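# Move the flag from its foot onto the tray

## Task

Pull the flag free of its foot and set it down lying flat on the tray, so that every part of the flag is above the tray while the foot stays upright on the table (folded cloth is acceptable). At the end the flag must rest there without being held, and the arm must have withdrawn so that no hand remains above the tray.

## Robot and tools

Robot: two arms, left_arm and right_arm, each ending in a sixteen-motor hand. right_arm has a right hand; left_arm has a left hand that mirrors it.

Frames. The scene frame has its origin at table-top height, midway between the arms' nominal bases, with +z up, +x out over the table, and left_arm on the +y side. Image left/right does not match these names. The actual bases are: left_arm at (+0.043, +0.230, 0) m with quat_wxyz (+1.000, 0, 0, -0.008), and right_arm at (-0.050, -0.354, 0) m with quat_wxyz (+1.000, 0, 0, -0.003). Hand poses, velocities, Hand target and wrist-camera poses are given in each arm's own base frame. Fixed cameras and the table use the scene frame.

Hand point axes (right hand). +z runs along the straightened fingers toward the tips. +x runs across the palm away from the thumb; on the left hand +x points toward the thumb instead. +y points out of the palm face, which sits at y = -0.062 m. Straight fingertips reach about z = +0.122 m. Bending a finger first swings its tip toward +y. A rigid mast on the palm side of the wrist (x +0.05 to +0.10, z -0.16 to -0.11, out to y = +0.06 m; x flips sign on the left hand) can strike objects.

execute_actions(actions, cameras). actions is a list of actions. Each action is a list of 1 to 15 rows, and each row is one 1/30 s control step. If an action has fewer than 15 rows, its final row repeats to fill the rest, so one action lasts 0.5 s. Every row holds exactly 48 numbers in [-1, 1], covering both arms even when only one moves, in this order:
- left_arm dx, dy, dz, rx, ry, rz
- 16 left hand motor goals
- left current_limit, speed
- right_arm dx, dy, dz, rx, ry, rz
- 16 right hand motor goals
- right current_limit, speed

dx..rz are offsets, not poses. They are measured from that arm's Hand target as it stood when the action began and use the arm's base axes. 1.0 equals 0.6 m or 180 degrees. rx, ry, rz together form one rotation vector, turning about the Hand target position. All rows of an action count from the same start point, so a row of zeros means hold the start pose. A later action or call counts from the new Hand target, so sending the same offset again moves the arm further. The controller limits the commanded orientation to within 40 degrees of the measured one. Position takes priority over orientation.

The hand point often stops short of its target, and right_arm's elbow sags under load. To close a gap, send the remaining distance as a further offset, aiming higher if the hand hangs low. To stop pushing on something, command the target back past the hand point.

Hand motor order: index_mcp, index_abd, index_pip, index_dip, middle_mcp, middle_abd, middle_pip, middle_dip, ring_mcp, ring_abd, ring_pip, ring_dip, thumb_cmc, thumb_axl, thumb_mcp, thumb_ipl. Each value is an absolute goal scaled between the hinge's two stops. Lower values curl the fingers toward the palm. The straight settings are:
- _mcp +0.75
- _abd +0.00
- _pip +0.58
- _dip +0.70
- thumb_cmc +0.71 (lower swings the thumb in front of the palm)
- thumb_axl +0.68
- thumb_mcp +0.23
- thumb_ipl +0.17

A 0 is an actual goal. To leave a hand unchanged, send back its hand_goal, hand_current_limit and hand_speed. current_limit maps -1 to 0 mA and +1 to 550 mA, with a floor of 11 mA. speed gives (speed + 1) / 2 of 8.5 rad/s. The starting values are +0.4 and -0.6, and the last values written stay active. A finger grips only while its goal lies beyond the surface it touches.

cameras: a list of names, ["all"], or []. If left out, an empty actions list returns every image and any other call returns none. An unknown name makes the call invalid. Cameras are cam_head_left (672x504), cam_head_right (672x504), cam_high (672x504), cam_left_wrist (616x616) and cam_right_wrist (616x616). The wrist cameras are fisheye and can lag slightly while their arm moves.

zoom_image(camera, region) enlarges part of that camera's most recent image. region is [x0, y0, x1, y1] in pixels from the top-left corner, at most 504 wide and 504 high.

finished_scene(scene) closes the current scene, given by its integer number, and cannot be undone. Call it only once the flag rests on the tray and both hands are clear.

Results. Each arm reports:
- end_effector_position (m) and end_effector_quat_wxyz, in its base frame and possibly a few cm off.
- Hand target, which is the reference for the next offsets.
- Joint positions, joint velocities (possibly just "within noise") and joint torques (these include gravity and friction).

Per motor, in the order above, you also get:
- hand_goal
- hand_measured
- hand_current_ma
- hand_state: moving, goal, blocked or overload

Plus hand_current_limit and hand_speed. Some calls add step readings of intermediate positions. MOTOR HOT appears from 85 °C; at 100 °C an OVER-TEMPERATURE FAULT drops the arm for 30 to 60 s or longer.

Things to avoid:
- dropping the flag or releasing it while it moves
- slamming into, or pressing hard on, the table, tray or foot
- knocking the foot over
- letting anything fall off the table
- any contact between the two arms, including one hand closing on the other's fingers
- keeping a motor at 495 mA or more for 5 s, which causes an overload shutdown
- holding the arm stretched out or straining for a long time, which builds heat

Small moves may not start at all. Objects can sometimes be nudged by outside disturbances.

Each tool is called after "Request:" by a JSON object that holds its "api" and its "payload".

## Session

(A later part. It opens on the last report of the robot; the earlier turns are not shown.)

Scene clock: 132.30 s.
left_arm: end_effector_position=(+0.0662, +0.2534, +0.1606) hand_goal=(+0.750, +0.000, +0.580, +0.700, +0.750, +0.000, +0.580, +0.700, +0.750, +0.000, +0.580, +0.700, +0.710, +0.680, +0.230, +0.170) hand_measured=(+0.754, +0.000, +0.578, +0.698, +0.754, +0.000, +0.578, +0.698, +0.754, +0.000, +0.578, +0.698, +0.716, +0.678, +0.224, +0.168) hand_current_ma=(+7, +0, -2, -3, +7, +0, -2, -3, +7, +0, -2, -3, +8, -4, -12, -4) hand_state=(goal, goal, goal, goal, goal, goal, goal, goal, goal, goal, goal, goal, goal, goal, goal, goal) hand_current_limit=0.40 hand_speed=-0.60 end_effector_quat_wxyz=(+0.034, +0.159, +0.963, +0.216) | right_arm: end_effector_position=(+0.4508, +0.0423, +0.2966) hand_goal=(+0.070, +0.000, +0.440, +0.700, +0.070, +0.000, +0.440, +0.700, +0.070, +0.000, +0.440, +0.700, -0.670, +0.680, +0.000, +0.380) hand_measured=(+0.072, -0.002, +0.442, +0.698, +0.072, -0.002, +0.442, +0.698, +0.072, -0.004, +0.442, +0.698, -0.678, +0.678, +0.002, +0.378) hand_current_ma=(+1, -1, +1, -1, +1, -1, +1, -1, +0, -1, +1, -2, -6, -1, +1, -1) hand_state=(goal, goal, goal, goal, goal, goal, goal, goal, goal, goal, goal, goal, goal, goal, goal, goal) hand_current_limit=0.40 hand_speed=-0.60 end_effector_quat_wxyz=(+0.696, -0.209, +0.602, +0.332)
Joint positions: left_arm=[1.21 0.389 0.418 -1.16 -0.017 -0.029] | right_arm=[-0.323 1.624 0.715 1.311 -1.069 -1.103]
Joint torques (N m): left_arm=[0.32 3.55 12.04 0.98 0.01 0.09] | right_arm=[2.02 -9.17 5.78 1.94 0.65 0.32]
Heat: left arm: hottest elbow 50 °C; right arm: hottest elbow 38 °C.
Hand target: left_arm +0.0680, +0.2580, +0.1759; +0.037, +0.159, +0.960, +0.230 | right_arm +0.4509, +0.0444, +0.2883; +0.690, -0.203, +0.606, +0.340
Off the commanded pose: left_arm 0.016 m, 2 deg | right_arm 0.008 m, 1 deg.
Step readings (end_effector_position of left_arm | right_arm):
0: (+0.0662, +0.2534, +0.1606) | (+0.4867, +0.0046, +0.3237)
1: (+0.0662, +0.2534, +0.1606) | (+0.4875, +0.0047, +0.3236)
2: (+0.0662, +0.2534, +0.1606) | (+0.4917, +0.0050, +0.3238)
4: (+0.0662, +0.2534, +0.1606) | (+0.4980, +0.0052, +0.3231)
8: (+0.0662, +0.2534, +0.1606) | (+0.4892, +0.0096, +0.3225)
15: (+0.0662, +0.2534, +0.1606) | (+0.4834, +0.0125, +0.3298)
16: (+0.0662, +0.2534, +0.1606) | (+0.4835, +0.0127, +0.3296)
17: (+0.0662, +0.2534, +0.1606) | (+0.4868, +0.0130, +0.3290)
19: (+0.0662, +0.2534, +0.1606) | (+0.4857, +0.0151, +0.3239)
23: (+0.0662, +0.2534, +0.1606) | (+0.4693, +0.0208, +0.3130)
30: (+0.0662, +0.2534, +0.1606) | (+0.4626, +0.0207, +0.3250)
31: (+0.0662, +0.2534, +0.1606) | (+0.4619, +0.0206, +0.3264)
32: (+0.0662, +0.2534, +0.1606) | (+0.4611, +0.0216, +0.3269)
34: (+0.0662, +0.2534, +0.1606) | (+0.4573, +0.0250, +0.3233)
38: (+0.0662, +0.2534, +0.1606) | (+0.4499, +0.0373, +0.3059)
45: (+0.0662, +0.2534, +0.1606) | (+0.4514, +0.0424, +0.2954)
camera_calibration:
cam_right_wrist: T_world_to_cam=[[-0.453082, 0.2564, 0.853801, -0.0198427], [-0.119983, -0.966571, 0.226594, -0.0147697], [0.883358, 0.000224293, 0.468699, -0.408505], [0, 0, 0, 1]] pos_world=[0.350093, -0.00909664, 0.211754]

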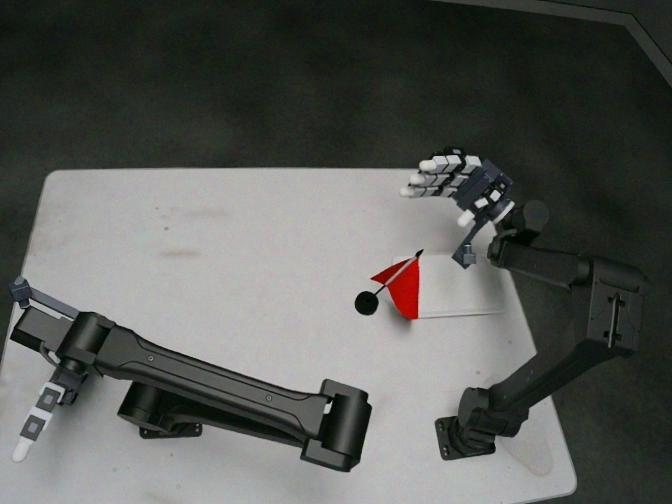

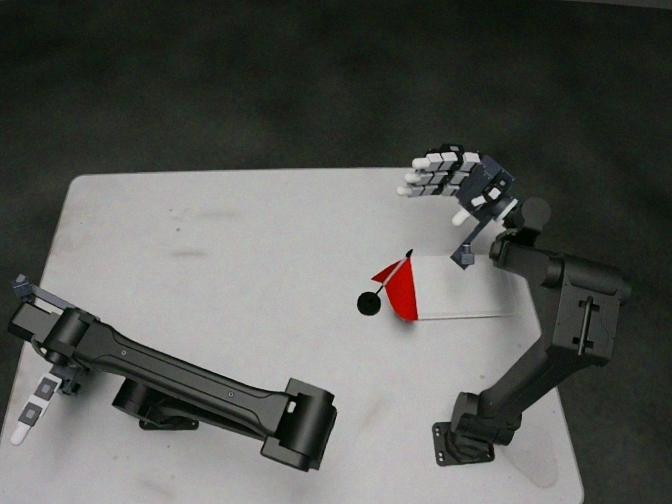

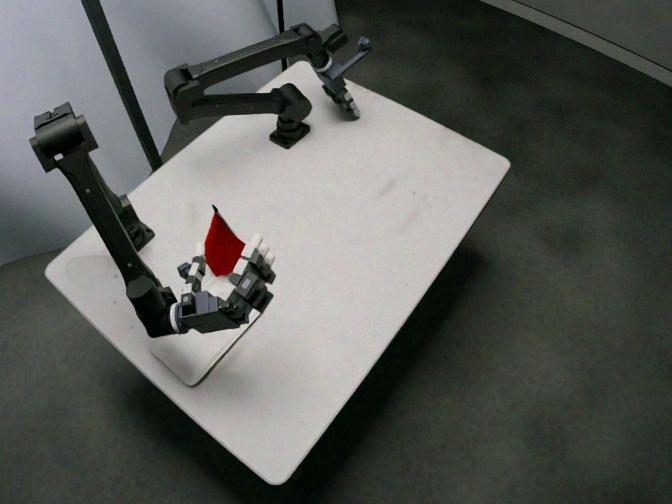

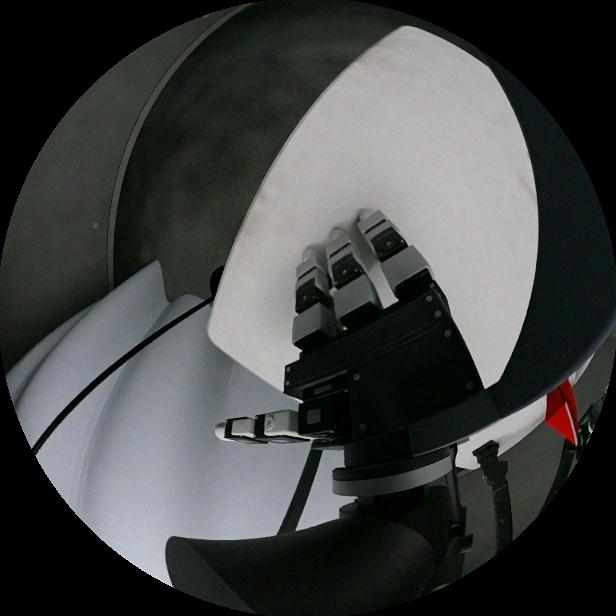

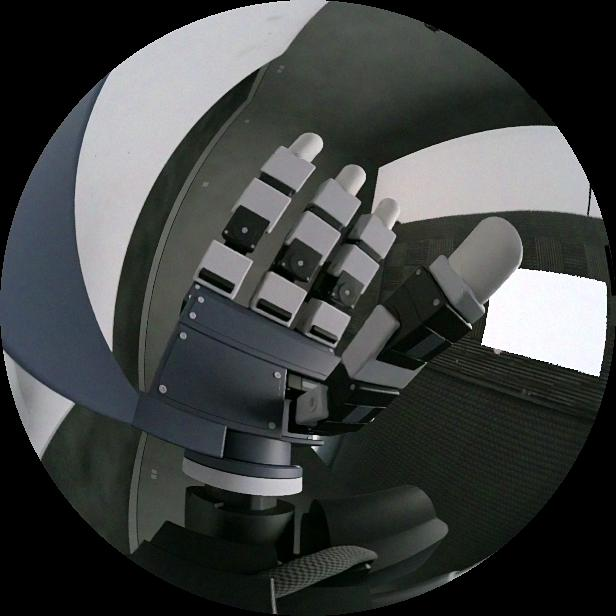

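Request:
{"api": "execute_actions", "payload": {"actions": [[[0,0,0,0,0,0,0.75,0,0.58,0.7,0.75,0,0.58,0.7,0.75,0,0.58,0.7,0.71,0.68,0.23,0.17,0.4,-0.6,-0.0137,0.0213,-0.057,0,0,0,0.07,0,0.44,0.7,0.07,0,0.44,0.7,0.07,0,0.44,0.7,-0.67,0.68,0.0,0.38,0.4,-0.6]],[[0,0,0,0,0,0,0.75,0,0.58,0.7,0.75,0,0.58,0.7,0.75,0,0.58,0.7,0.71,0.68,0.23,0.17,0.4,-0.6,-0.0137,0.0213,-0.057,0,0,0,0.07,0,0.44,0.7,0.07,0,0.44,0.7,0.07,0,0.44,0.7,-0.67,0.68,0.0,0.38,0.4,-0.6]],[[0,0,0,0,0,0,0.75,0,0.58,0.7,0.75,0,0.58,0.7,0.75,0,0.58,0.7,0.71,0.68,0.23,0.17,0.4,-0.6,-0.0137,0.0213,-0.057,0,0,0,0.07,0,0.44,0.7,0.07,0,0.44,0.7,0.07,0,0.44,0.7,-0.67,0.68,0.0,0.38,0.4,-0.6]]], "cameras": ["cam_head_left","cam_high","cam_right_wrist"]}}

Request:
{"api": "zoom_image", "payload": {"camera": "cam_head_left", "region": [340, 170, 520, 340]}}

Request:
{"api": "zoom_image", "payload": {"camera": "cam_high", "region": [130, 190, 310, 370]}}

Scene clock: 175.27 s.
left_arm: end_effector_position=(+0.0662, +0.2534, +0.1606) hand_goal=(+0.750, +0.000, +0.580, +0.700, +0.750, +0.000, +0.580, +0.700, +0.750, +0.000, +0.580, +0.700, +0.710, +0.680, +0.230, +0.170) hand_measured=(+0.754, +0.000, +0.578, +0.698, +0.754, +0.000, +0.578, +0.698, +0.754, +0.000, +0.578, +0.698, +0.716, +0.678, +0.224, +0.168) hand_current_ma=(+7, +0, -2, -3, +7, +0, -2, -3, +7, +0, -2, -3, +8, -4, -12, -4) hand_state=(goal, goal, goal, goal, goal, goal, goal, goal, goal, goal, goal, goal, goal, goal, goal, goal) hand_current_limit=0.40 hand_speed=-0.60 end_effector_quat_wxyz=(+0.034, +0.159, +0.963, +0.216) | right_arm: end_effector_position=(+0.4287, +0.0788, +0.1935) hand_goal=(+0.070, +0.000, +0.440, +0.700, +0.070, +0.000, +0.440, +0.700, +0.070, +0.000, +0.440, +0.700, -0.670, +0.680, +0.000, +0.380) hand_measured=(+0.072, -0.002, +0.442, +0.698, +0.072, -0.002, +0.442, +0.698, +0.072, -0.004, +0.442, +0.698, -0.678, +0.678, +0.002, +0.378) hand_current_ma=(+1, -1, +1, -1, +1, -1, +1, -1, +0, -1, +1, -2, -6, -1, +1, -1) hand_state=(goal, goal, goal, goal, goal, goal, goal, goal, goal, goal, goal, goal, goal, goal, goal, goal) hand_current_limit=0.40 hand_speed=-0.60 end_effector_quat_wxyz=(+0.682, -0.205, +0.619, +0.332)
Joint positions: left_arm=[1.21 0.389 0.418 -1.16 -0.017 -0.029] | right_arm=[-0.254 1.845 0.588 1.545 -1.009 -1.193]
Joint torques (N m): left_arm=[0.32 3.43 12.01 0.98 0 0.09] | right_arm=[2.2 -9.7 3.36 2.15 0.52 0.13]
Heat: left arm: hottest elbow 51 °C; right arm: hottest shoulder 33 °C.
Hand target: left_arm +0.0680, +0.2580, +0.1759; +0.037, +0.159, +0.960, +0.230 | right_arm +0.4263, +0.0828, +0.1857; +0.690, -0.203, +0.606, +0.340
Off the commanded pose: left_arm 0.016 m, 2 deg | right_arm 0.009 m, 2 deg.
joint sent to its limit (right arm) — joint 4 (wrist pitch), upper limit. The joint targets still meet the commanded pose.
Step readings (end_effector_position of left_arm | right_arm):
0: (+0.0662, +0.2534, +0.1606) | (+0.4508, +0.0423, +0.2967)
1: (+0.0662, +0.2534, +0.1606) | (+0.4508, +0.0423, +0.2965)
2: (+0.0662, +0.2534, +0.1606) | (+0.4503, +0.0428, +0.2957)
4: (+0.0662, +0.2534, +0.1606) | (+0.4477, +0.0444, +0.2918)
8: (+0.0662, +0.2534, +0.1606) | (+0.4431, +0.0507, +0.2732)
15: (+0.0662, +0.2534, +0.1606) | (+0.4441, +0.0533, +0.2620)
16: (+0.0662, +0.2534, +0.1606) | (+0.4439, +0.0535, +0.2623)
17: (+0.0662, +0.2534, +0.1606) | (+0.4433, +0.0541, +0.2619)
19: (+0.0662, +0.2534, +0.1606) | (+0.4408, +0.0563, +0.2581)
23: (+0.0662, +0.2534, +0.1606) | (+0.4361, +0.0629, +0.2391)
30: (+0.0662, +0.2534, +0.1606) | (+0.4364, +0.0660, +0.2270)
31: (+0.0662, +0.2534, +0.1606) | (+0.4362, +0.0661, +0.2272)
32: (+0.0662, +0.2534, +0.1606) | (+0.4359, +0.0668, +0.2266)
34: (+0.0662, +0.2534, +0.1606) | (+0.4339, +0.0691, +0.2224)
38: (+0.0662, +0.2534, +0.1606) | (+0.4290, +0.0753, +0.2044)
45: (+0.0662, +0.2534, +0.1606) | (+0.4288, +0.0787, +0.1939)
camera_calibration:
cam_right_wrist: T_world_to_cam=[[-0.415791, 0.267071, 0.869363, 0.0289556], [-0.112237, -0.963672, 0.242363, 0.0346605], [0.902508, 0.00319715, 0.430661, -0.341811], [0, 0, 0, 1]] pos_world=[0.324417, 0.026761, 0.113631]
Images, in order (width x height): cam_head_left 672x504, cam_high 672x504, cam_right_wrist 616x616.

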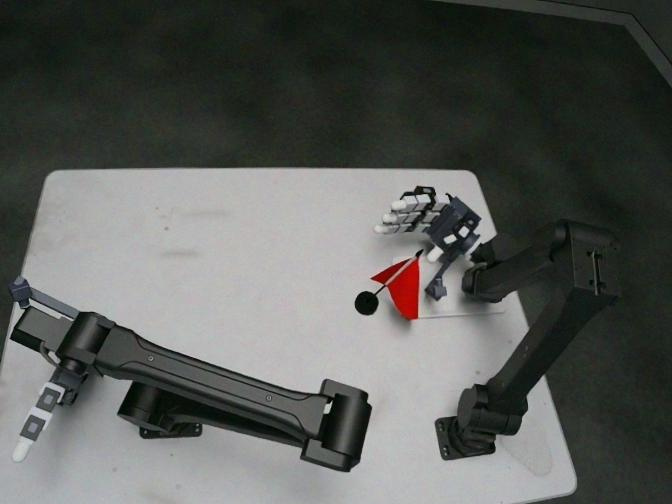

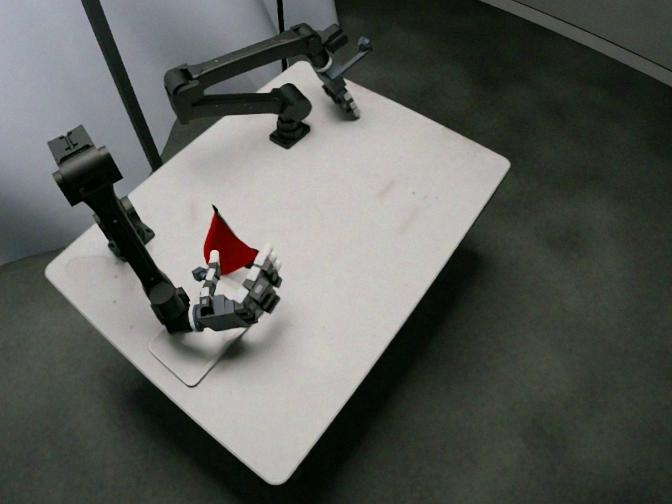

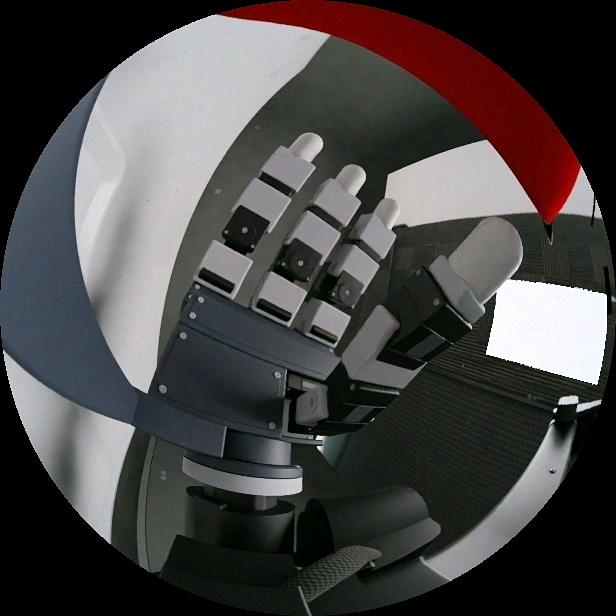

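Scaled by 2.800 from the camera's 672x504 image, which has a finer 960x720 frame.

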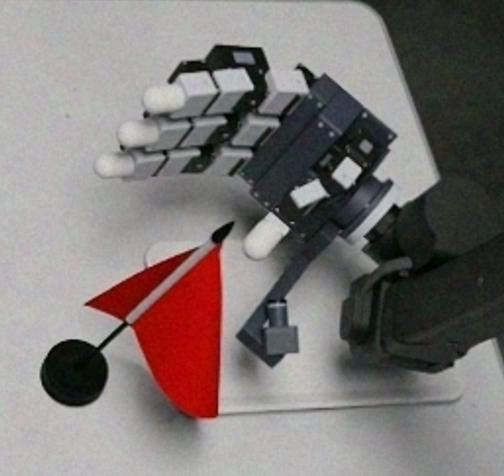

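Scaled by 2.800 from the camera's 672x504 image, which has a finer 960x720 frame.

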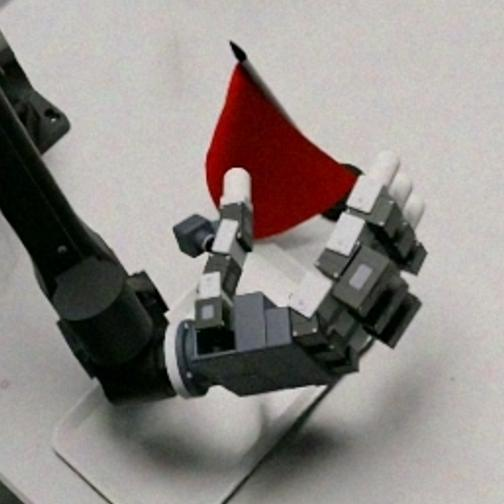

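Request:
{"api": "execute_actions", "payload": {"actions": [[[0,0,0,0,0,0,0.75,0,0.58,0.7,0.75,0,0.58,0.7,0.75,0,0.58,0.7,0.71,0.68,0.23,0.17,0.4,-0.6,-0.0326,0.0321,0.006,0,0,0,0.07,0,0.44,0.7,0.07,0,0.44,0.7,0.07,0,0.44,0.7,-0.67,0.68,0.0,0.38,0.4,-0.6]],[[0,0,0,0,0,0,0.75,0,0.58,0.7,0.75,0,0.58,0.7,0.75,0,0.58,0.7,0.71,0.68,0.23,0.17,0.4,-0.6,-0.0326,0.0321,0.006,0,0,0,0.07,0,0.44,0.7,0.07,0,0.44,0.7,0.07,0,0.44,0.7,-0.67,0.68,0.0,0.38,0.4,-0.6]]], "cameras": ["cam_head_left","cam_high","cam_right_wrist"]}}

Request:
{"api": "zoom_image", "payload": {"camera": "cam_head_left", "region": [340, 190, 500, 340]}}

Request:
{"api": "zoom_image", "payload": {"camera": "cam_high", "region": [160, 180, 310, 330]}}

Scene clock: 184.87 s.
left_arm: end_effector_position=(+0.0662, +0.2534, +0.1606) hand_goal=(+0.750, +0.000, +0.580, +0.700, +0.750, +0.000, +0.580, +0.700, +0.750, +0.000, +0.580, +0.700, +0.710, +0.680, +0.230, +0.170) hand_measured=(+0.754, +0.000, +0.578, +0.698, +0.754, +0.000, +0.578, +0.698, +0.754, +0.000, +0.578, +0.698, +0.716, +0.678, +0.224, +0.168) hand_current_ma=(+7, +0, -2, -3, +7, +0, -2, -3, +7, +0, -2, -3, +8, -4, -12, -4) hand_state=(goal, goal, goal, goal, goal, goal, goal, goal, goal, goal, goal, goal, goal, goal, goal, goal) hand_current_limit=0.40 hand_speed=-0.60 end_effector_quat_wxyz=(+0.034, +0.159, +0.963, +0.216) | right_arm: end_effector_position=(+0.3927, +0.1178, +0.1903) hand_goal=(+0.070, +0.000, +0.440, +0.700, +0.070, +0.000, +0.440, +0.700, +0.070, +0.000, +0.440, +0.700, -0.670, +0.680, +0.000, +0.380) hand_measured=(+0.072, -0.002, +0.442, +0.698, +0.072, -0.002, +0.442, +0.698, +0.072, -0.004, +0.442, +0.698, -0.678, +0.678, +0.002, +0.378) hand_current_ma=(+1, -1, +1, -1, +1, -1, +1, -1, +0, -1, +1, -2, -6, -1, +1, -1) hand_state=(goal, goal, goal, goal, goal, goal, goal, goal, goal, goal, goal, goal, goal, goal, goal, goal) hand_current_limit=0.40 hand_speed=-0.60 end_effector_quat_wxyz=(+0.673, -0.201, +0.627, +0.336)
Joint positions: left_arm=[1.21 0.389 0.418 -1.16 -0.017 -0.029] | right_arm=[-0.169 1.783 0.461 1.545 -0.932 -1.238]
Joint torques (N m): left_arm=[0.38 3.43 12.01 0.96 0.01 0.09] | right_arm=[2.08 -10.46 2.58 2.29 0.43 0.13]
Heat: left arm: hottest elbow 51 °C; right arm: hottest shoulder 33 °C.
Hand target: left_arm +0.0680, +0.2580, +0.1759; +0.037, +0.159, +0.960, +0.230 | right_arm +0.3871, +0.1213, +0.1929; +0.690, -0.203, +0.606, +0.340
Off the commanded pose: left_arm 0.016 m, 2 deg | right_arm 0.007 m, 3 deg.
joint sent to its limit (right arm) — joint 4 (wrist pitch), upper limit. The joint targets still meet the commanded pose.
Step readings (end_effector_position of left_arm | right_arm):
0: (+0.0662, +0.2534, +0.1606) | (+0.4287, +0.0788, +0.1935)
1: (+0.0662, +0.2534, +0.1606) | (+0.4287, +0.0788, +0.1934)
2: (+0.0662, +0.2534, +0.1606) | (+0.4286, +0.0797, +0.1928)
4: (+0.0662, +0.2534, +0.1606) | (+0.4255, +0.0827, +0.1900)
8: (+0.0662, +0.2534, +0.1606) | (+0.4145, +0.0935, +0.1836)
15: (+0.0662, +0.2534, +0.1606) | (+0.4121, +0.0985, +0.1857)
16: (+0.0662, +0.2534, +0.1606) | (+0.4120, +0.0984, +0.1859)
17: (+0.0662, +0.2534, +0.1606) | (+0.4118, +0.0991, +0.1863)
19: (+0.0662, +0.2534, +0.1606) | (+0.4076, +0.1021, +0.1866)
23: (+0.0662, +0.2534, +0.1606) | (+0.3953, +0.1131, +0.1886)
30: (+0.0662, +0.2534, +0.1606) | (+0.3929, +0.1178, +0.1906)
camera_calibration:
cam_right_wrist: T_world_to_cam=[[-0.392777, 0.265139, 0.880584, -0.00458842], [-0.102319, -0.964192, 0.244674, 0.0647066], [0.913924, 0.00600217, 0.405841, -0.308211], [0, 0, 0, 1]] pos_world=[0.2865, 0.0654561, 0.113293]
Images, in order (width x height): cam_head_left 672x504, cam_high 672x504, cam_right_wrist 616x616.

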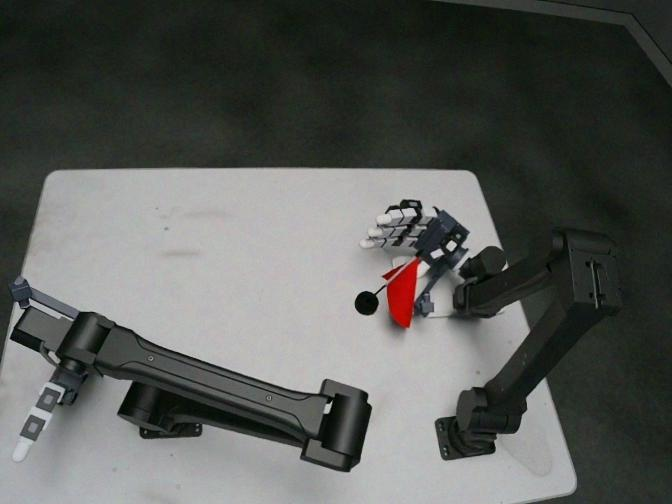

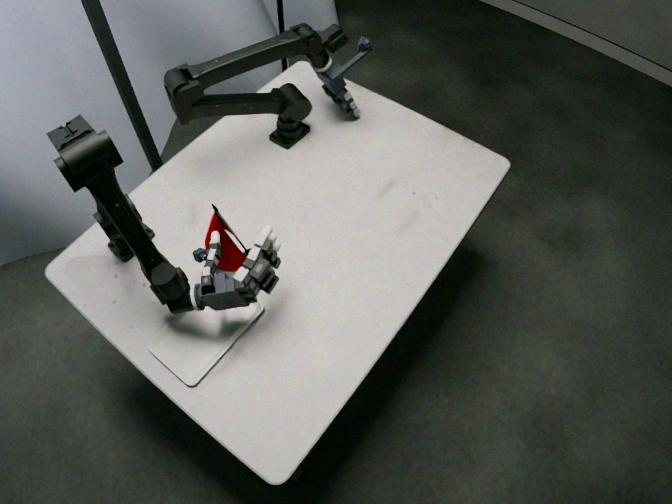

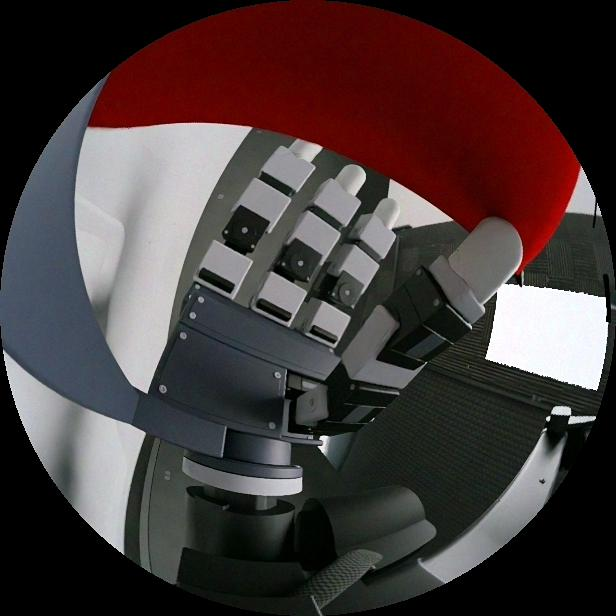

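Scaled by 3.150 from the camera's 672x504 image, which has a finer 960x720 frame.

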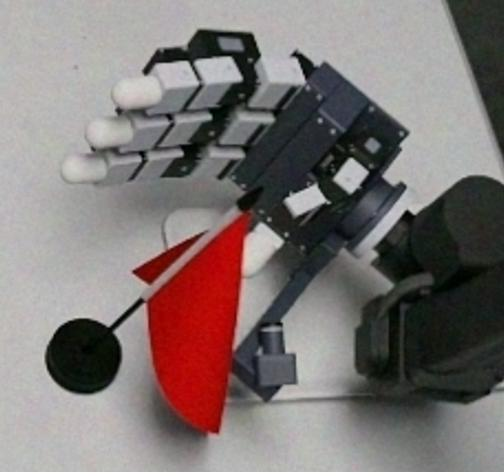

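Scaled by 3.360 from the camera's 672x504 image, which has a finer 960x720 frame.

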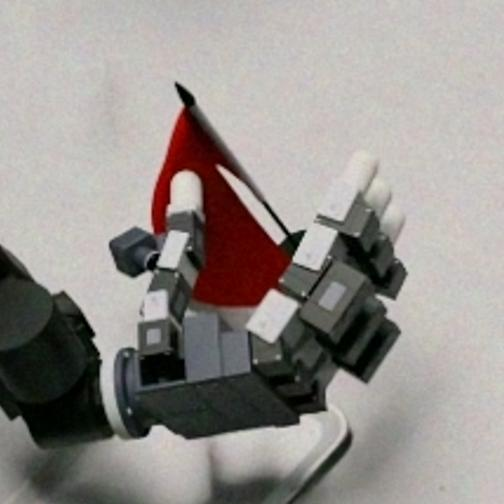

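Request:
{"api": "execute_actions", "payload": {"actions": [[[0,0,0,0,0,0,0.75,0,0.58,0.7,0.75,0,0.58,0.7,0.75,0,0.58,0.7,0.71,0.68,0.23,0.17,0.4,-0.6,-0.039,0.031,0.008,0,0,0,0.07,0,0.44,0.7,0.07,0,0.44,0.7,0.07,0,0.44,0.7,-0.67,0.68,0.0,0.38,0.4,-0.6]]], "cameras": ["cam_head_left","cam_head_right","cam_high","cam_right_wrist"]}}

Request:
{"api": "zoom_image", "payload": {"camera": "cam_head_left", "region": [340, 190, 500, 340]}}

Request:
{"api": "zoom_image", "payload": {"camera": "cam_high", "region": [160, 180, 310, 330]}}

Scene clock: 195.27 s.
left_arm: end_effector_position=(+0.0662, +0.2534, +0.1606) hand_goal=(+0.750, +0.000, +0.580, +0.700, +0.750, +0.000, +0.580, +0.700, +0.750, +0.000, +0.580, +0.700, +0.710, +0.680, +0.230, +0.170) hand_measured=(+0.754, +0.000, +0.578, +0.698, +0.754, +0.000, +0.578, +0.698, +0.754, +0.000, +0.578, +0.698, +0.716, +0.678, +0.224, +0.168) hand_current_ma=(+7, +0, -2, -3, +7, +0, -2, -3, +7, +0, -2, -3, +8, -4, -12, -4) hand_state=(goal, goal, goal, goal, goal, goal, goal, goal, goal, goal, goal, goal, goal, goal, goal, goal) hand_current_limit=0.40 hand_speed=-0.60 end_effector_quat_wxyz=(+0.034, +0.159, +0.963, +0.216) | right_arm: end_effector_position=(+0.3696, +0.1366, +0.1957) hand_goal=(+0.070, +0.000, +0.440, +0.700, +0.070, +0.000, +0.440, +0.700, +0.070, +0.000, +0.440, +0.700, -0.670, +0.680, +0.000, +0.380) hand_measured=(+0.072, -0.002, +0.442, +0.698, +0.072, -0.002, +0.442, +0.698, +0.072, -0.004, +0.442, +0.698, -0.678, +0.678, +0.002, +0.378) hand_current_ma=(+1, -1, +1, -1, +1, -1, +1, -1, +0, -1, +1, -2, -6, -1, +1, -1) hand_state=(goal, goal, goal, goal, goal, goal, goal, goal, goal, goal, goal, goal, goal, goal, goal, goal) hand_current_limit=0.40 hand_speed=-0.60 end_effector_quat_wxyz=(+0.673, -0.202, +0.627, +0.336)
Joint positions: left_arm=[1.21 0.389 0.418 -1.16 -0.017 -0.029] | right_arm=[-0.123 1.725 0.389 1.545 -0.886 -1.257]
Joint torques (N m): left_arm=[0.32 3.49 12.03 0.98 0 0.09] | right_arm=[2.14 -9.35 2.52 2.35 0.42 0.13]
Heat: left arm: hottest elbow 51 °C; right arm: hottest shoulder 34 °C.
Hand target: left_arm +0.0680, +0.2580, +0.1759; +0.037, +0.159, +0.960, +0.230 | right_arm +0.3638, +0.1399, +0.1977; +0.690, -0.203, +0.606, +0.340
Off the commanded pose: left_arm 0.016 m, 2 deg | right_arm 0.007 m, 3 deg.
joint sent to its limit (right arm) — joint 4 (wrist pitch), upper limit. The joint targets still meet the commanded pose.
Step readings (end_effector_position of left_arm | right_arm):
0: (+0.0662, +0.2534, +0.1606) | (+0.3928, +0.1178, +0.1903)
1: (+0.0662, +0.2534, +0.1606) | (+0.3927, +0.1179, +0.1903)
2: (+0.0662, +0.2534, +0.1606) | (+0.3922, +0.1186, +0.1902)
4: (+0.0662, +0.2534, +0.1606) | (+0.3872, +0.1217, +0.1903)
8: (+0.0662, +0.2534, +0.1606) | (+0.3725, +0.1324, +0.1930)
15: (+0.0662, +0.2534, +0.1606) | (+0.3698, +0.1365, +0.1959)
camera_calibration:
cam_right_wrist: T_world_to_cam=[[-0.393624, 0.266855, 0.879687, -0.0230678], [-0.102931, -0.963715, 0.246288, 0.0789054], [0.913491, 0.00639786, 0.406809, -0.289399], [0, 0, 0, 1]] pos_world=[0.263405, 0.0840496, 0.118589]
Images, in order (width x height): cam_head_left 672x504, cam_head_right 672x504, cam_high 672x504, cam_right_wrist 616x616.

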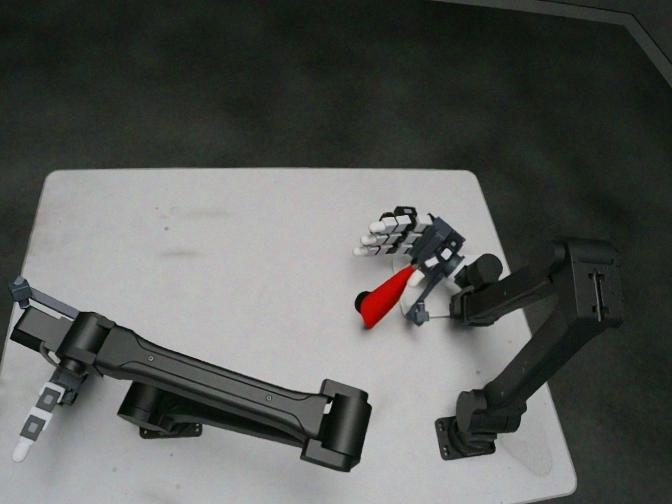

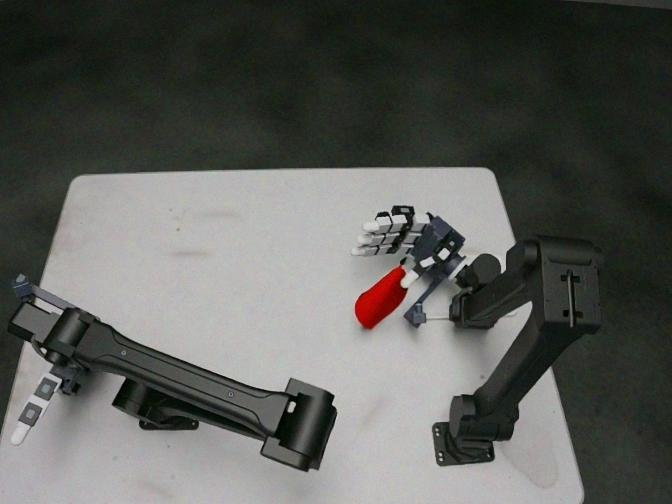

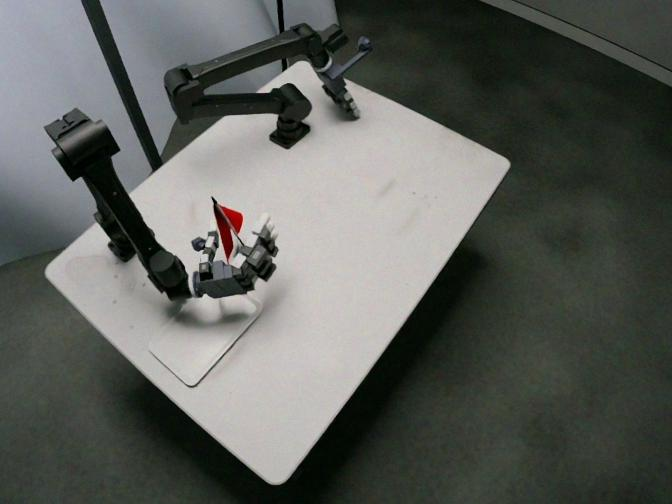

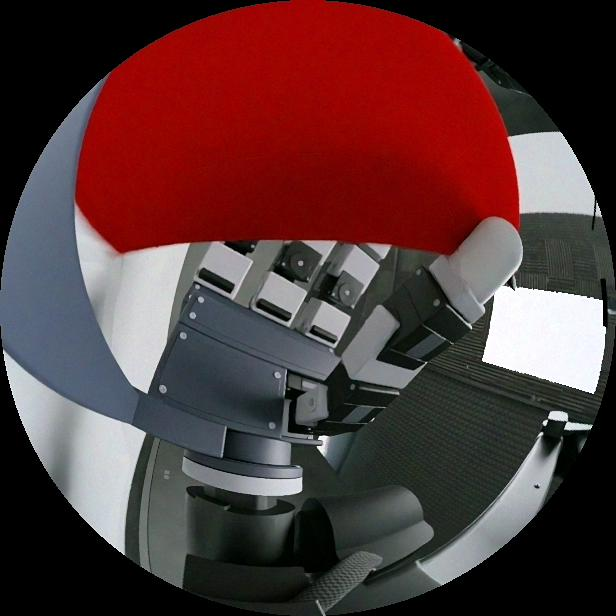

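Scaled by 3.150 from the camera's 672x504 image, which has a finer 960x720 frame.

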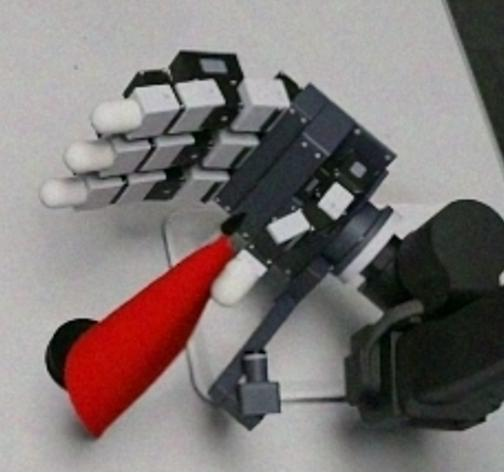

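Scaled by 3.360 from the camera's 672x504 image, which has a finer 960x720 frame.

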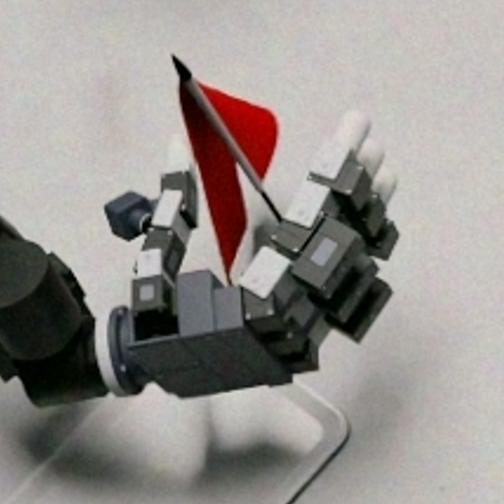

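Request:
{"api": "execute_actions", "payload": {"actions": [[[0,0,0,0,0,0,0.75,0,0.58,0.7,0.75,0,0.58,0.7,0.75,0,0.58,0.7,0.71,0.68,0.23,0.17,0.4,-0.6,0,0,0,0,0,0,-0.274,0,0.36,0.91,-0.274,0,0.36,0.91,-0.274,0,0.36,0.91,-0.67,0.68,-0.17,0.55,0.2,-0.8]]], "cameras": ["cam_head_left","cam_high","cam_right_wrist"]}}

Request:
{"api": "zoom_image", "payload": {"camera": "cam_head_left", "region": [340, 190, 500, 340]}}

Request:
{"api": "zoom_image", "payload": {"camera": "cam_high", "region": [160, 180, 310, 330]}}

Scene clock: 206.63 s.
left_arm: end_effector_position=(+0.0662, +0.2534, +0.1606) hand_goal=(+0.750, +0.000, +0.580, +0.700, +0.750, +0.000, +0.580, +0.700, +0.750, +0.000, +0.580, +0.700, +0.710, +0.680, +0.230, +0.170) hand_measured=(+0.754, +0.000, +0.578, +0.698, +0.754, +0.000, +0.578, +0.698, +0.754, +0.000, +0.578, +0.698, +0.716, +0.678, +0.224, +0.168) hand_current_ma=(+7, +0, -2, -3, +7, +0, -2, -3, +7, +0, -2, -3, +8, -4, -12, -4) hand_state=(goal, goal, goal, goal, goal, goal, goal, goal, goal, goal, goal, goal, goal, goal, goal, goal) hand_current_limit=0.40 hand_speed=-0.60 end_effector_quat_wxyz=(+0.034, +0.159, +0.963, +0.216) | right_arm: end_effector_position=(+0.3698, +0.1365, +0.1957) hand_goal=(-0.274, +0.000, +0.360, +0.910, -0.274, +0.000, +0.360, +0.910, -0.274, +0.000, +0.360, +0.910, -0.670, +0.680, -0.170, +0.550) hand_measured=(-0.272, -0.002, +0.362, +0.908, -0.272, -0.002, +0.362, +0.906, -0.272, -0.004, +0.362, +0.906, -0.678, +0.678, -0.166, +0.548) hand_current_ma=(+1, -1, +1, -2, +1, -1, +1, -2, +1, -1, +1, -2, -6, -1, +3, -1) hand_state=(goal, goal, goal, goal, goal, goal, goal, goal, goal, goal, goal, goal, goal, goal, goal, goal) hand_current_limit=0.20 hand_speed=-0.80 end_effector_quat_wxyz=(+0.673, -0.202, +0.627, +0.335)
Joint positions: left_arm=[1.21 0.389 0.418 -1.16 -0.017 -0.029] | right_arm=[-0.123 1.725 0.389 1.545 -0.885 -1.257]
Joint torques (N m): left_arm=[0.32 3.37 12.03 0.95 0 0.09] | right_arm=[2.08 -9.23 2.45 2.28 0.38 0.17]
Heat: left arm: hottest elbow 51 °C; right arm: hottest shoulder 33 °C.
Hand target: left_arm +0.0680, +0.2580, +0.1759; +0.037, +0.159, +0.960, +0.230 | right_arm +0.3638, +0.1399, +0.1977; +0.690, -0.203, +0.606, +0.340
Off the commanded pose: left_arm 0.016 m, 2 deg | right_arm 0.007 m, 3 deg.
joint sent to its limit (right arm) — joint 4 (wrist pitch), upper limit. The joint targets still meet the commanded pose.
Step readings (end_effector_position of left_arm | right_arm):
0: (+0.0662, +0.2534, +0.1606) | (+0.3696, +0.1366, +0.1956)
1: (+0.0662, +0.2534, +0.1606) | (+0.3697, +0.1365, +0.1957)
2: (+0.0662, +0.2534, +0.1606) | (+0.3697, +0.1365, +0.1957)
4: (+0.0662, +0.2534, +0.1606) | (+0.3698, +0.1365, +0.1957)
8: (+0.0662, +0.2534, +0.1606) | (+0.3698, +0.1365, +0.1957)
15: (+0.0662, +0.2534, +0.1606) | (+0.3698, +0.1365, +0.1957)
camera_calibration:
cam_right_wrist: T_world_to_cam=[[-0.393601, 0.267336, 0.879551, -0.0230451], [-0.104084, -0.963588, 0.246301, 0.0793169], [0.91337, 0.00539676, 0.407094, -0.289502], [0, 0, 0, 1]] pos_world=[0.263607, 0.084152, 0.118588]
Images, in order (width x height): cam_head_left 672x504, cam_high 672x504, cam_right_wrist 616x616.

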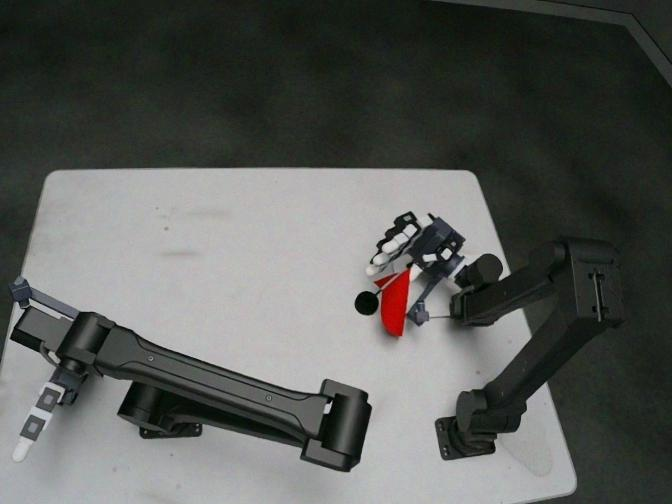

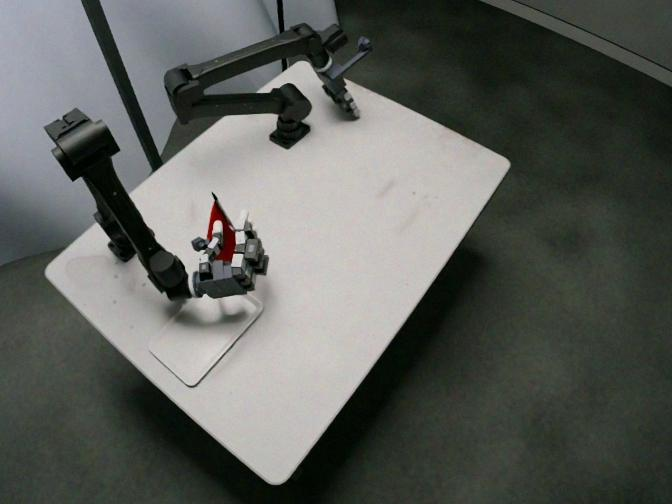

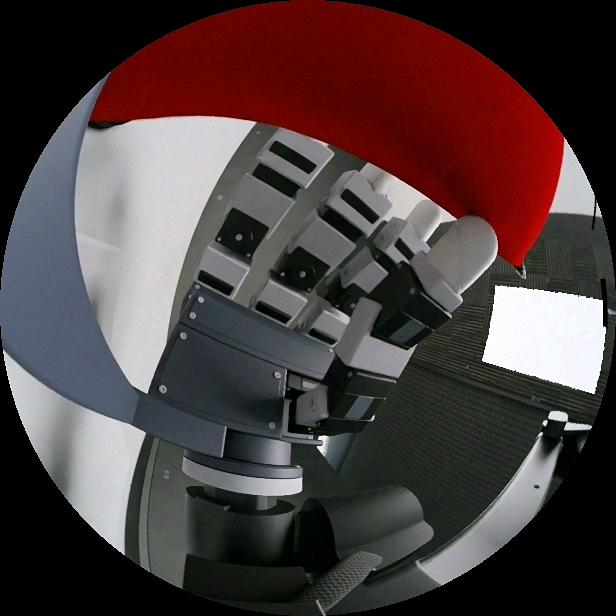

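Scaled by 3.150 from the camera's 672x504 image, which has a finer 960x720 frame.

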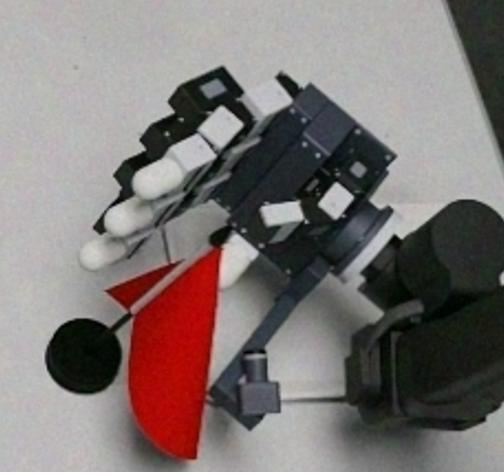

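Scaled by 3.360 from the camera's 672x504 image, which has a finer 960x720 frame.

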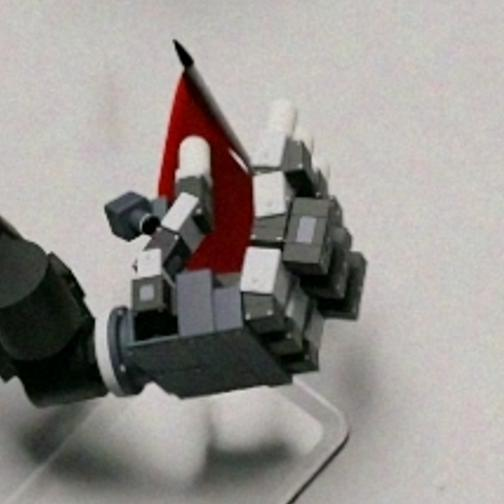

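Request:
{"api": "execute_actions", "payload": {"actions": [[[0,0,0,0,0,0,0.75,0,0.58,0.7,0.75,0,0.58,0.7,0.75,0,0.58,0.7,0.71,0.68,0.23,0.17,0.4,-0.6,-0.035,0.035,0.006,0,0,0,-0.274,0,0.36,0.91,-0.274,0,0.36,0.91,-0.274,0,0.36,0.91,-0.67,0.68,-0.17,0.55,0.2,-0.8]]], "cameras": ["cam_head_left","cam_high","cam_right_wrist"]}}

Request:
{"api": "zoom_image", "payload": {"camera": "cam_head_left", "region": [340, 190, 500, 340]}}

Request:
{"api": "zoom_image", "payload": {"camera": "cam_high", "region": [160, 180, 310, 330]}}

Scene clock: 227.77 s.
left_arm: end_effector_position=(+0.0662, +0.2534, +0.1606) hand_goal=(+0.750, +0.000, +0.580, +0.700, +0.750, +0.000, +0.580, +0.700, +0.750, +0.000, +0.580, +0.700, +0.710, +0.680, +0.230, +0.170) hand_measured=(+0.754, +0.000, +0.578, +0.698, +0.754, +0.000, +0.578, +0.698, +0.754, +0.000, +0.578, +0.698, +0.716, +0.678, +0.224, +0.168) hand_current_ma=(+7, +0, -2, -3, +7, +0, -2, -3, +7, +0, -2, -3, +8, -4, -12, -4) hand_state=(goal, goal, goal, goal, goal, goal, goal, goal, goal, goal, goal, goal, goal, goal, goal, goal) hand_current_limit=0.40 hand_speed=-0.60 end_effector_quat_wxyz=(+0.034, +0.159, +0.963, +0.216) | right_arm: end_effector_position=(+0.3491, +0.1576, +0.1994) hand_goal=(-0.274, +0.000, +0.360, +0.910, -0.274, +0.000, +0.360, +0.910, -0.274, +0.000, +0.360, +0.910, -0.670, +0.680, -0.170, +0.550) hand_measured=(-0.272, -0.002, +0.362, +0.908, -0.272, -0.002, +0.362, +0.906, -0.272, -0.004, +0.362, +0.906, -0.678, +0.678, -0.168, +0.548) hand_current_ma=(+1, -1, +1, -2, +0, -1, +1, -2, +0, -1, +1, -2, -6, -1, +2, -1) hand_state=(goal, goal, goal, goal, goal, goal, goal, goal, goal, goal, goal, goal, goal, goal, goal, goal) hand_current_limit=0.20 hand_speed=-0.80 end_effector_quat_wxyz=(+0.674, -0.202, +0.627, +0.335)
Joint positions: left_arm=[1.21 0.389 0.418 -1.16 -0.017 -0.029] | right_arm=[-0.058 1.677 0.328 1.545 -0.822 -1.276]
Joint torques (N m): left_arm=[0.32 3.43 12.01 0.96 0.01 0.09] | right_arm=[2.2 -8.47 2.39 2.36 0.39 0.17]
Heat: left arm: hottest elbow 51 °C; right arm: hottest shoulder 33 °C.
Hand target: left_arm +0.0680, +0.2580, +0.1759; +0.037, +0.159, +0.960, +0.230 | right_arm +0.3428, +0.1609, +0.2014; +0.690, -0.204, +0.605, +0.340
Off the commanded pose: left_arm 0.016 m, 2 deg | right_arm 0.007 m, 3 deg.
joint sent to its limit (right arm) — joint 4 (wrist pitch), upper limit. The joint targets still meet the commanded pose.
Step readings (end_effector_position of left_arm | right_arm):
0: (+0.0662, +0.2534, +0.1606) | (+0.3698, +0.1365, +0.1957)
1: (+0.0662, +0.2534, +0.1606) | (+0.3697, +0.1365, +0.1956)
2: (+0.0662, +0.2534, +0.1606) | (+0.3696, +0.1373, +0.1955)
4: (+0.0662, +0.2534, +0.1606) | (+0.3654, +0.1412, +0.1955)
8: (+0.0662, +0.2534, +0.1606) | (+0.3510, +0.1540, +0.1973)
15: (+0.0662, +0.2534, +0.1606) | (+0.3490, +0.1576, +0.1995)
camera_calibration:
cam_right_wrist: T_world_to_cam=[[-0.395027, 0.266947, 0.87903, -0.0394164], [-0.103838, -0.963693, 0.245995, 0.0966316], [0.912782, 0.00589769, 0.408404, -0.272298], [0, 0, 0, 1]] pos_world=[0.243012, 0.105251, 0.122085]
Images, in order (width x height): cam_head_left 672x504, cam_high 672x504, cam_right_wrist 616x616.

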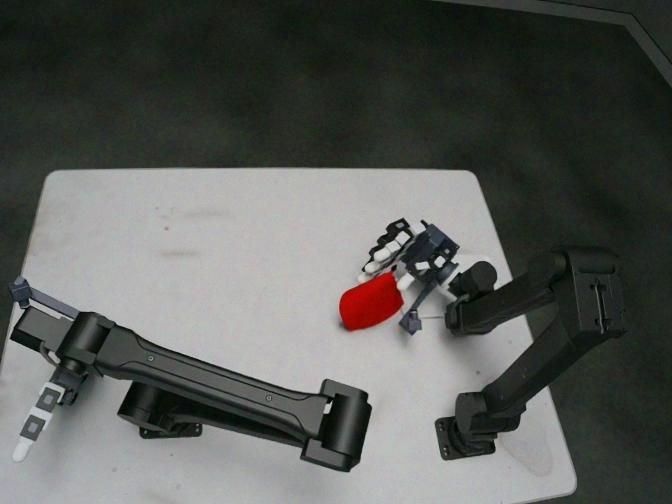

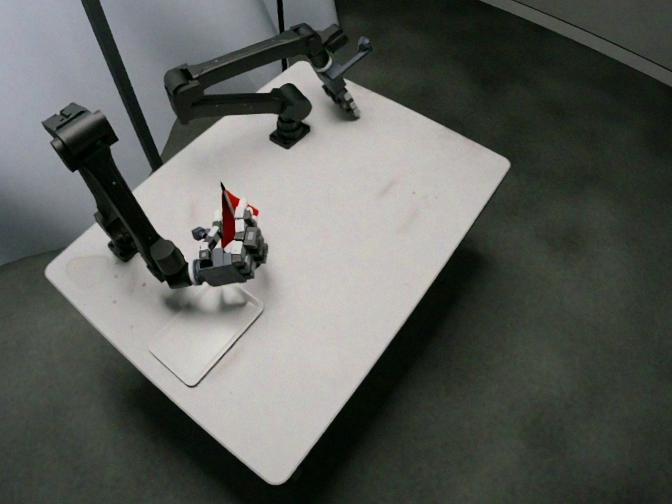

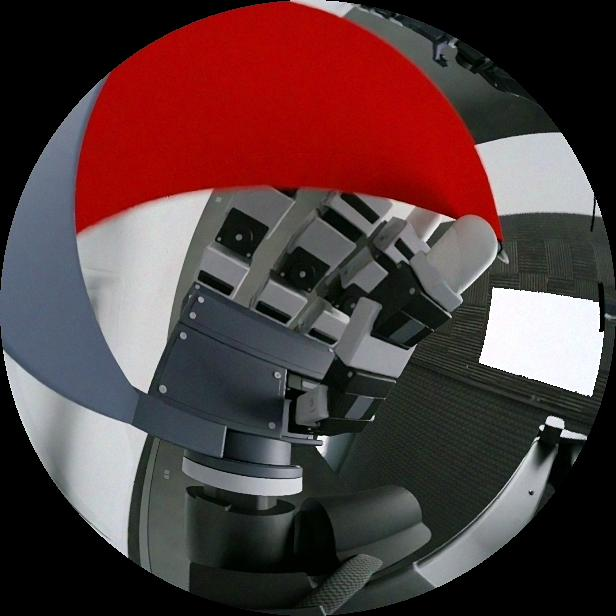

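Scaled by 3.150 from the camera's 672x504 image, which has a finer 960x720 frame.

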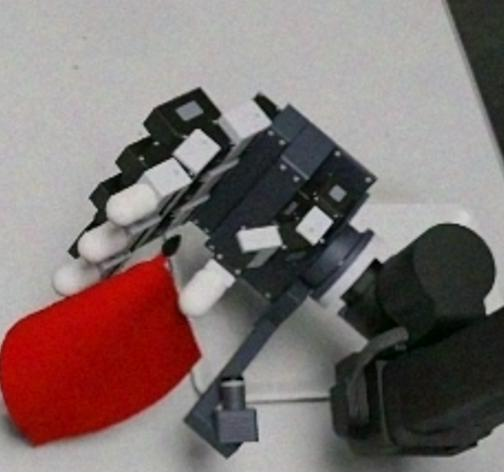

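Scaled by 3.360 from the camera's 672x504 image, which has a finer 960x720 frame.

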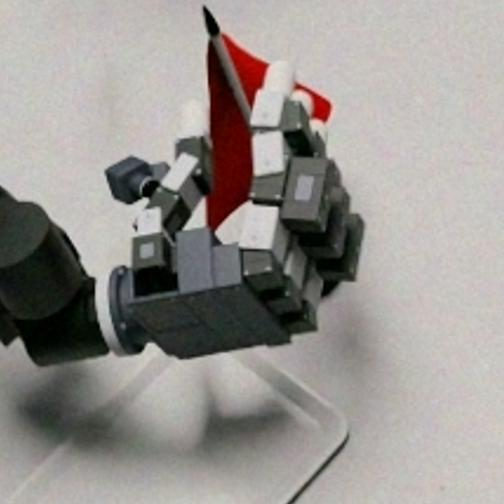

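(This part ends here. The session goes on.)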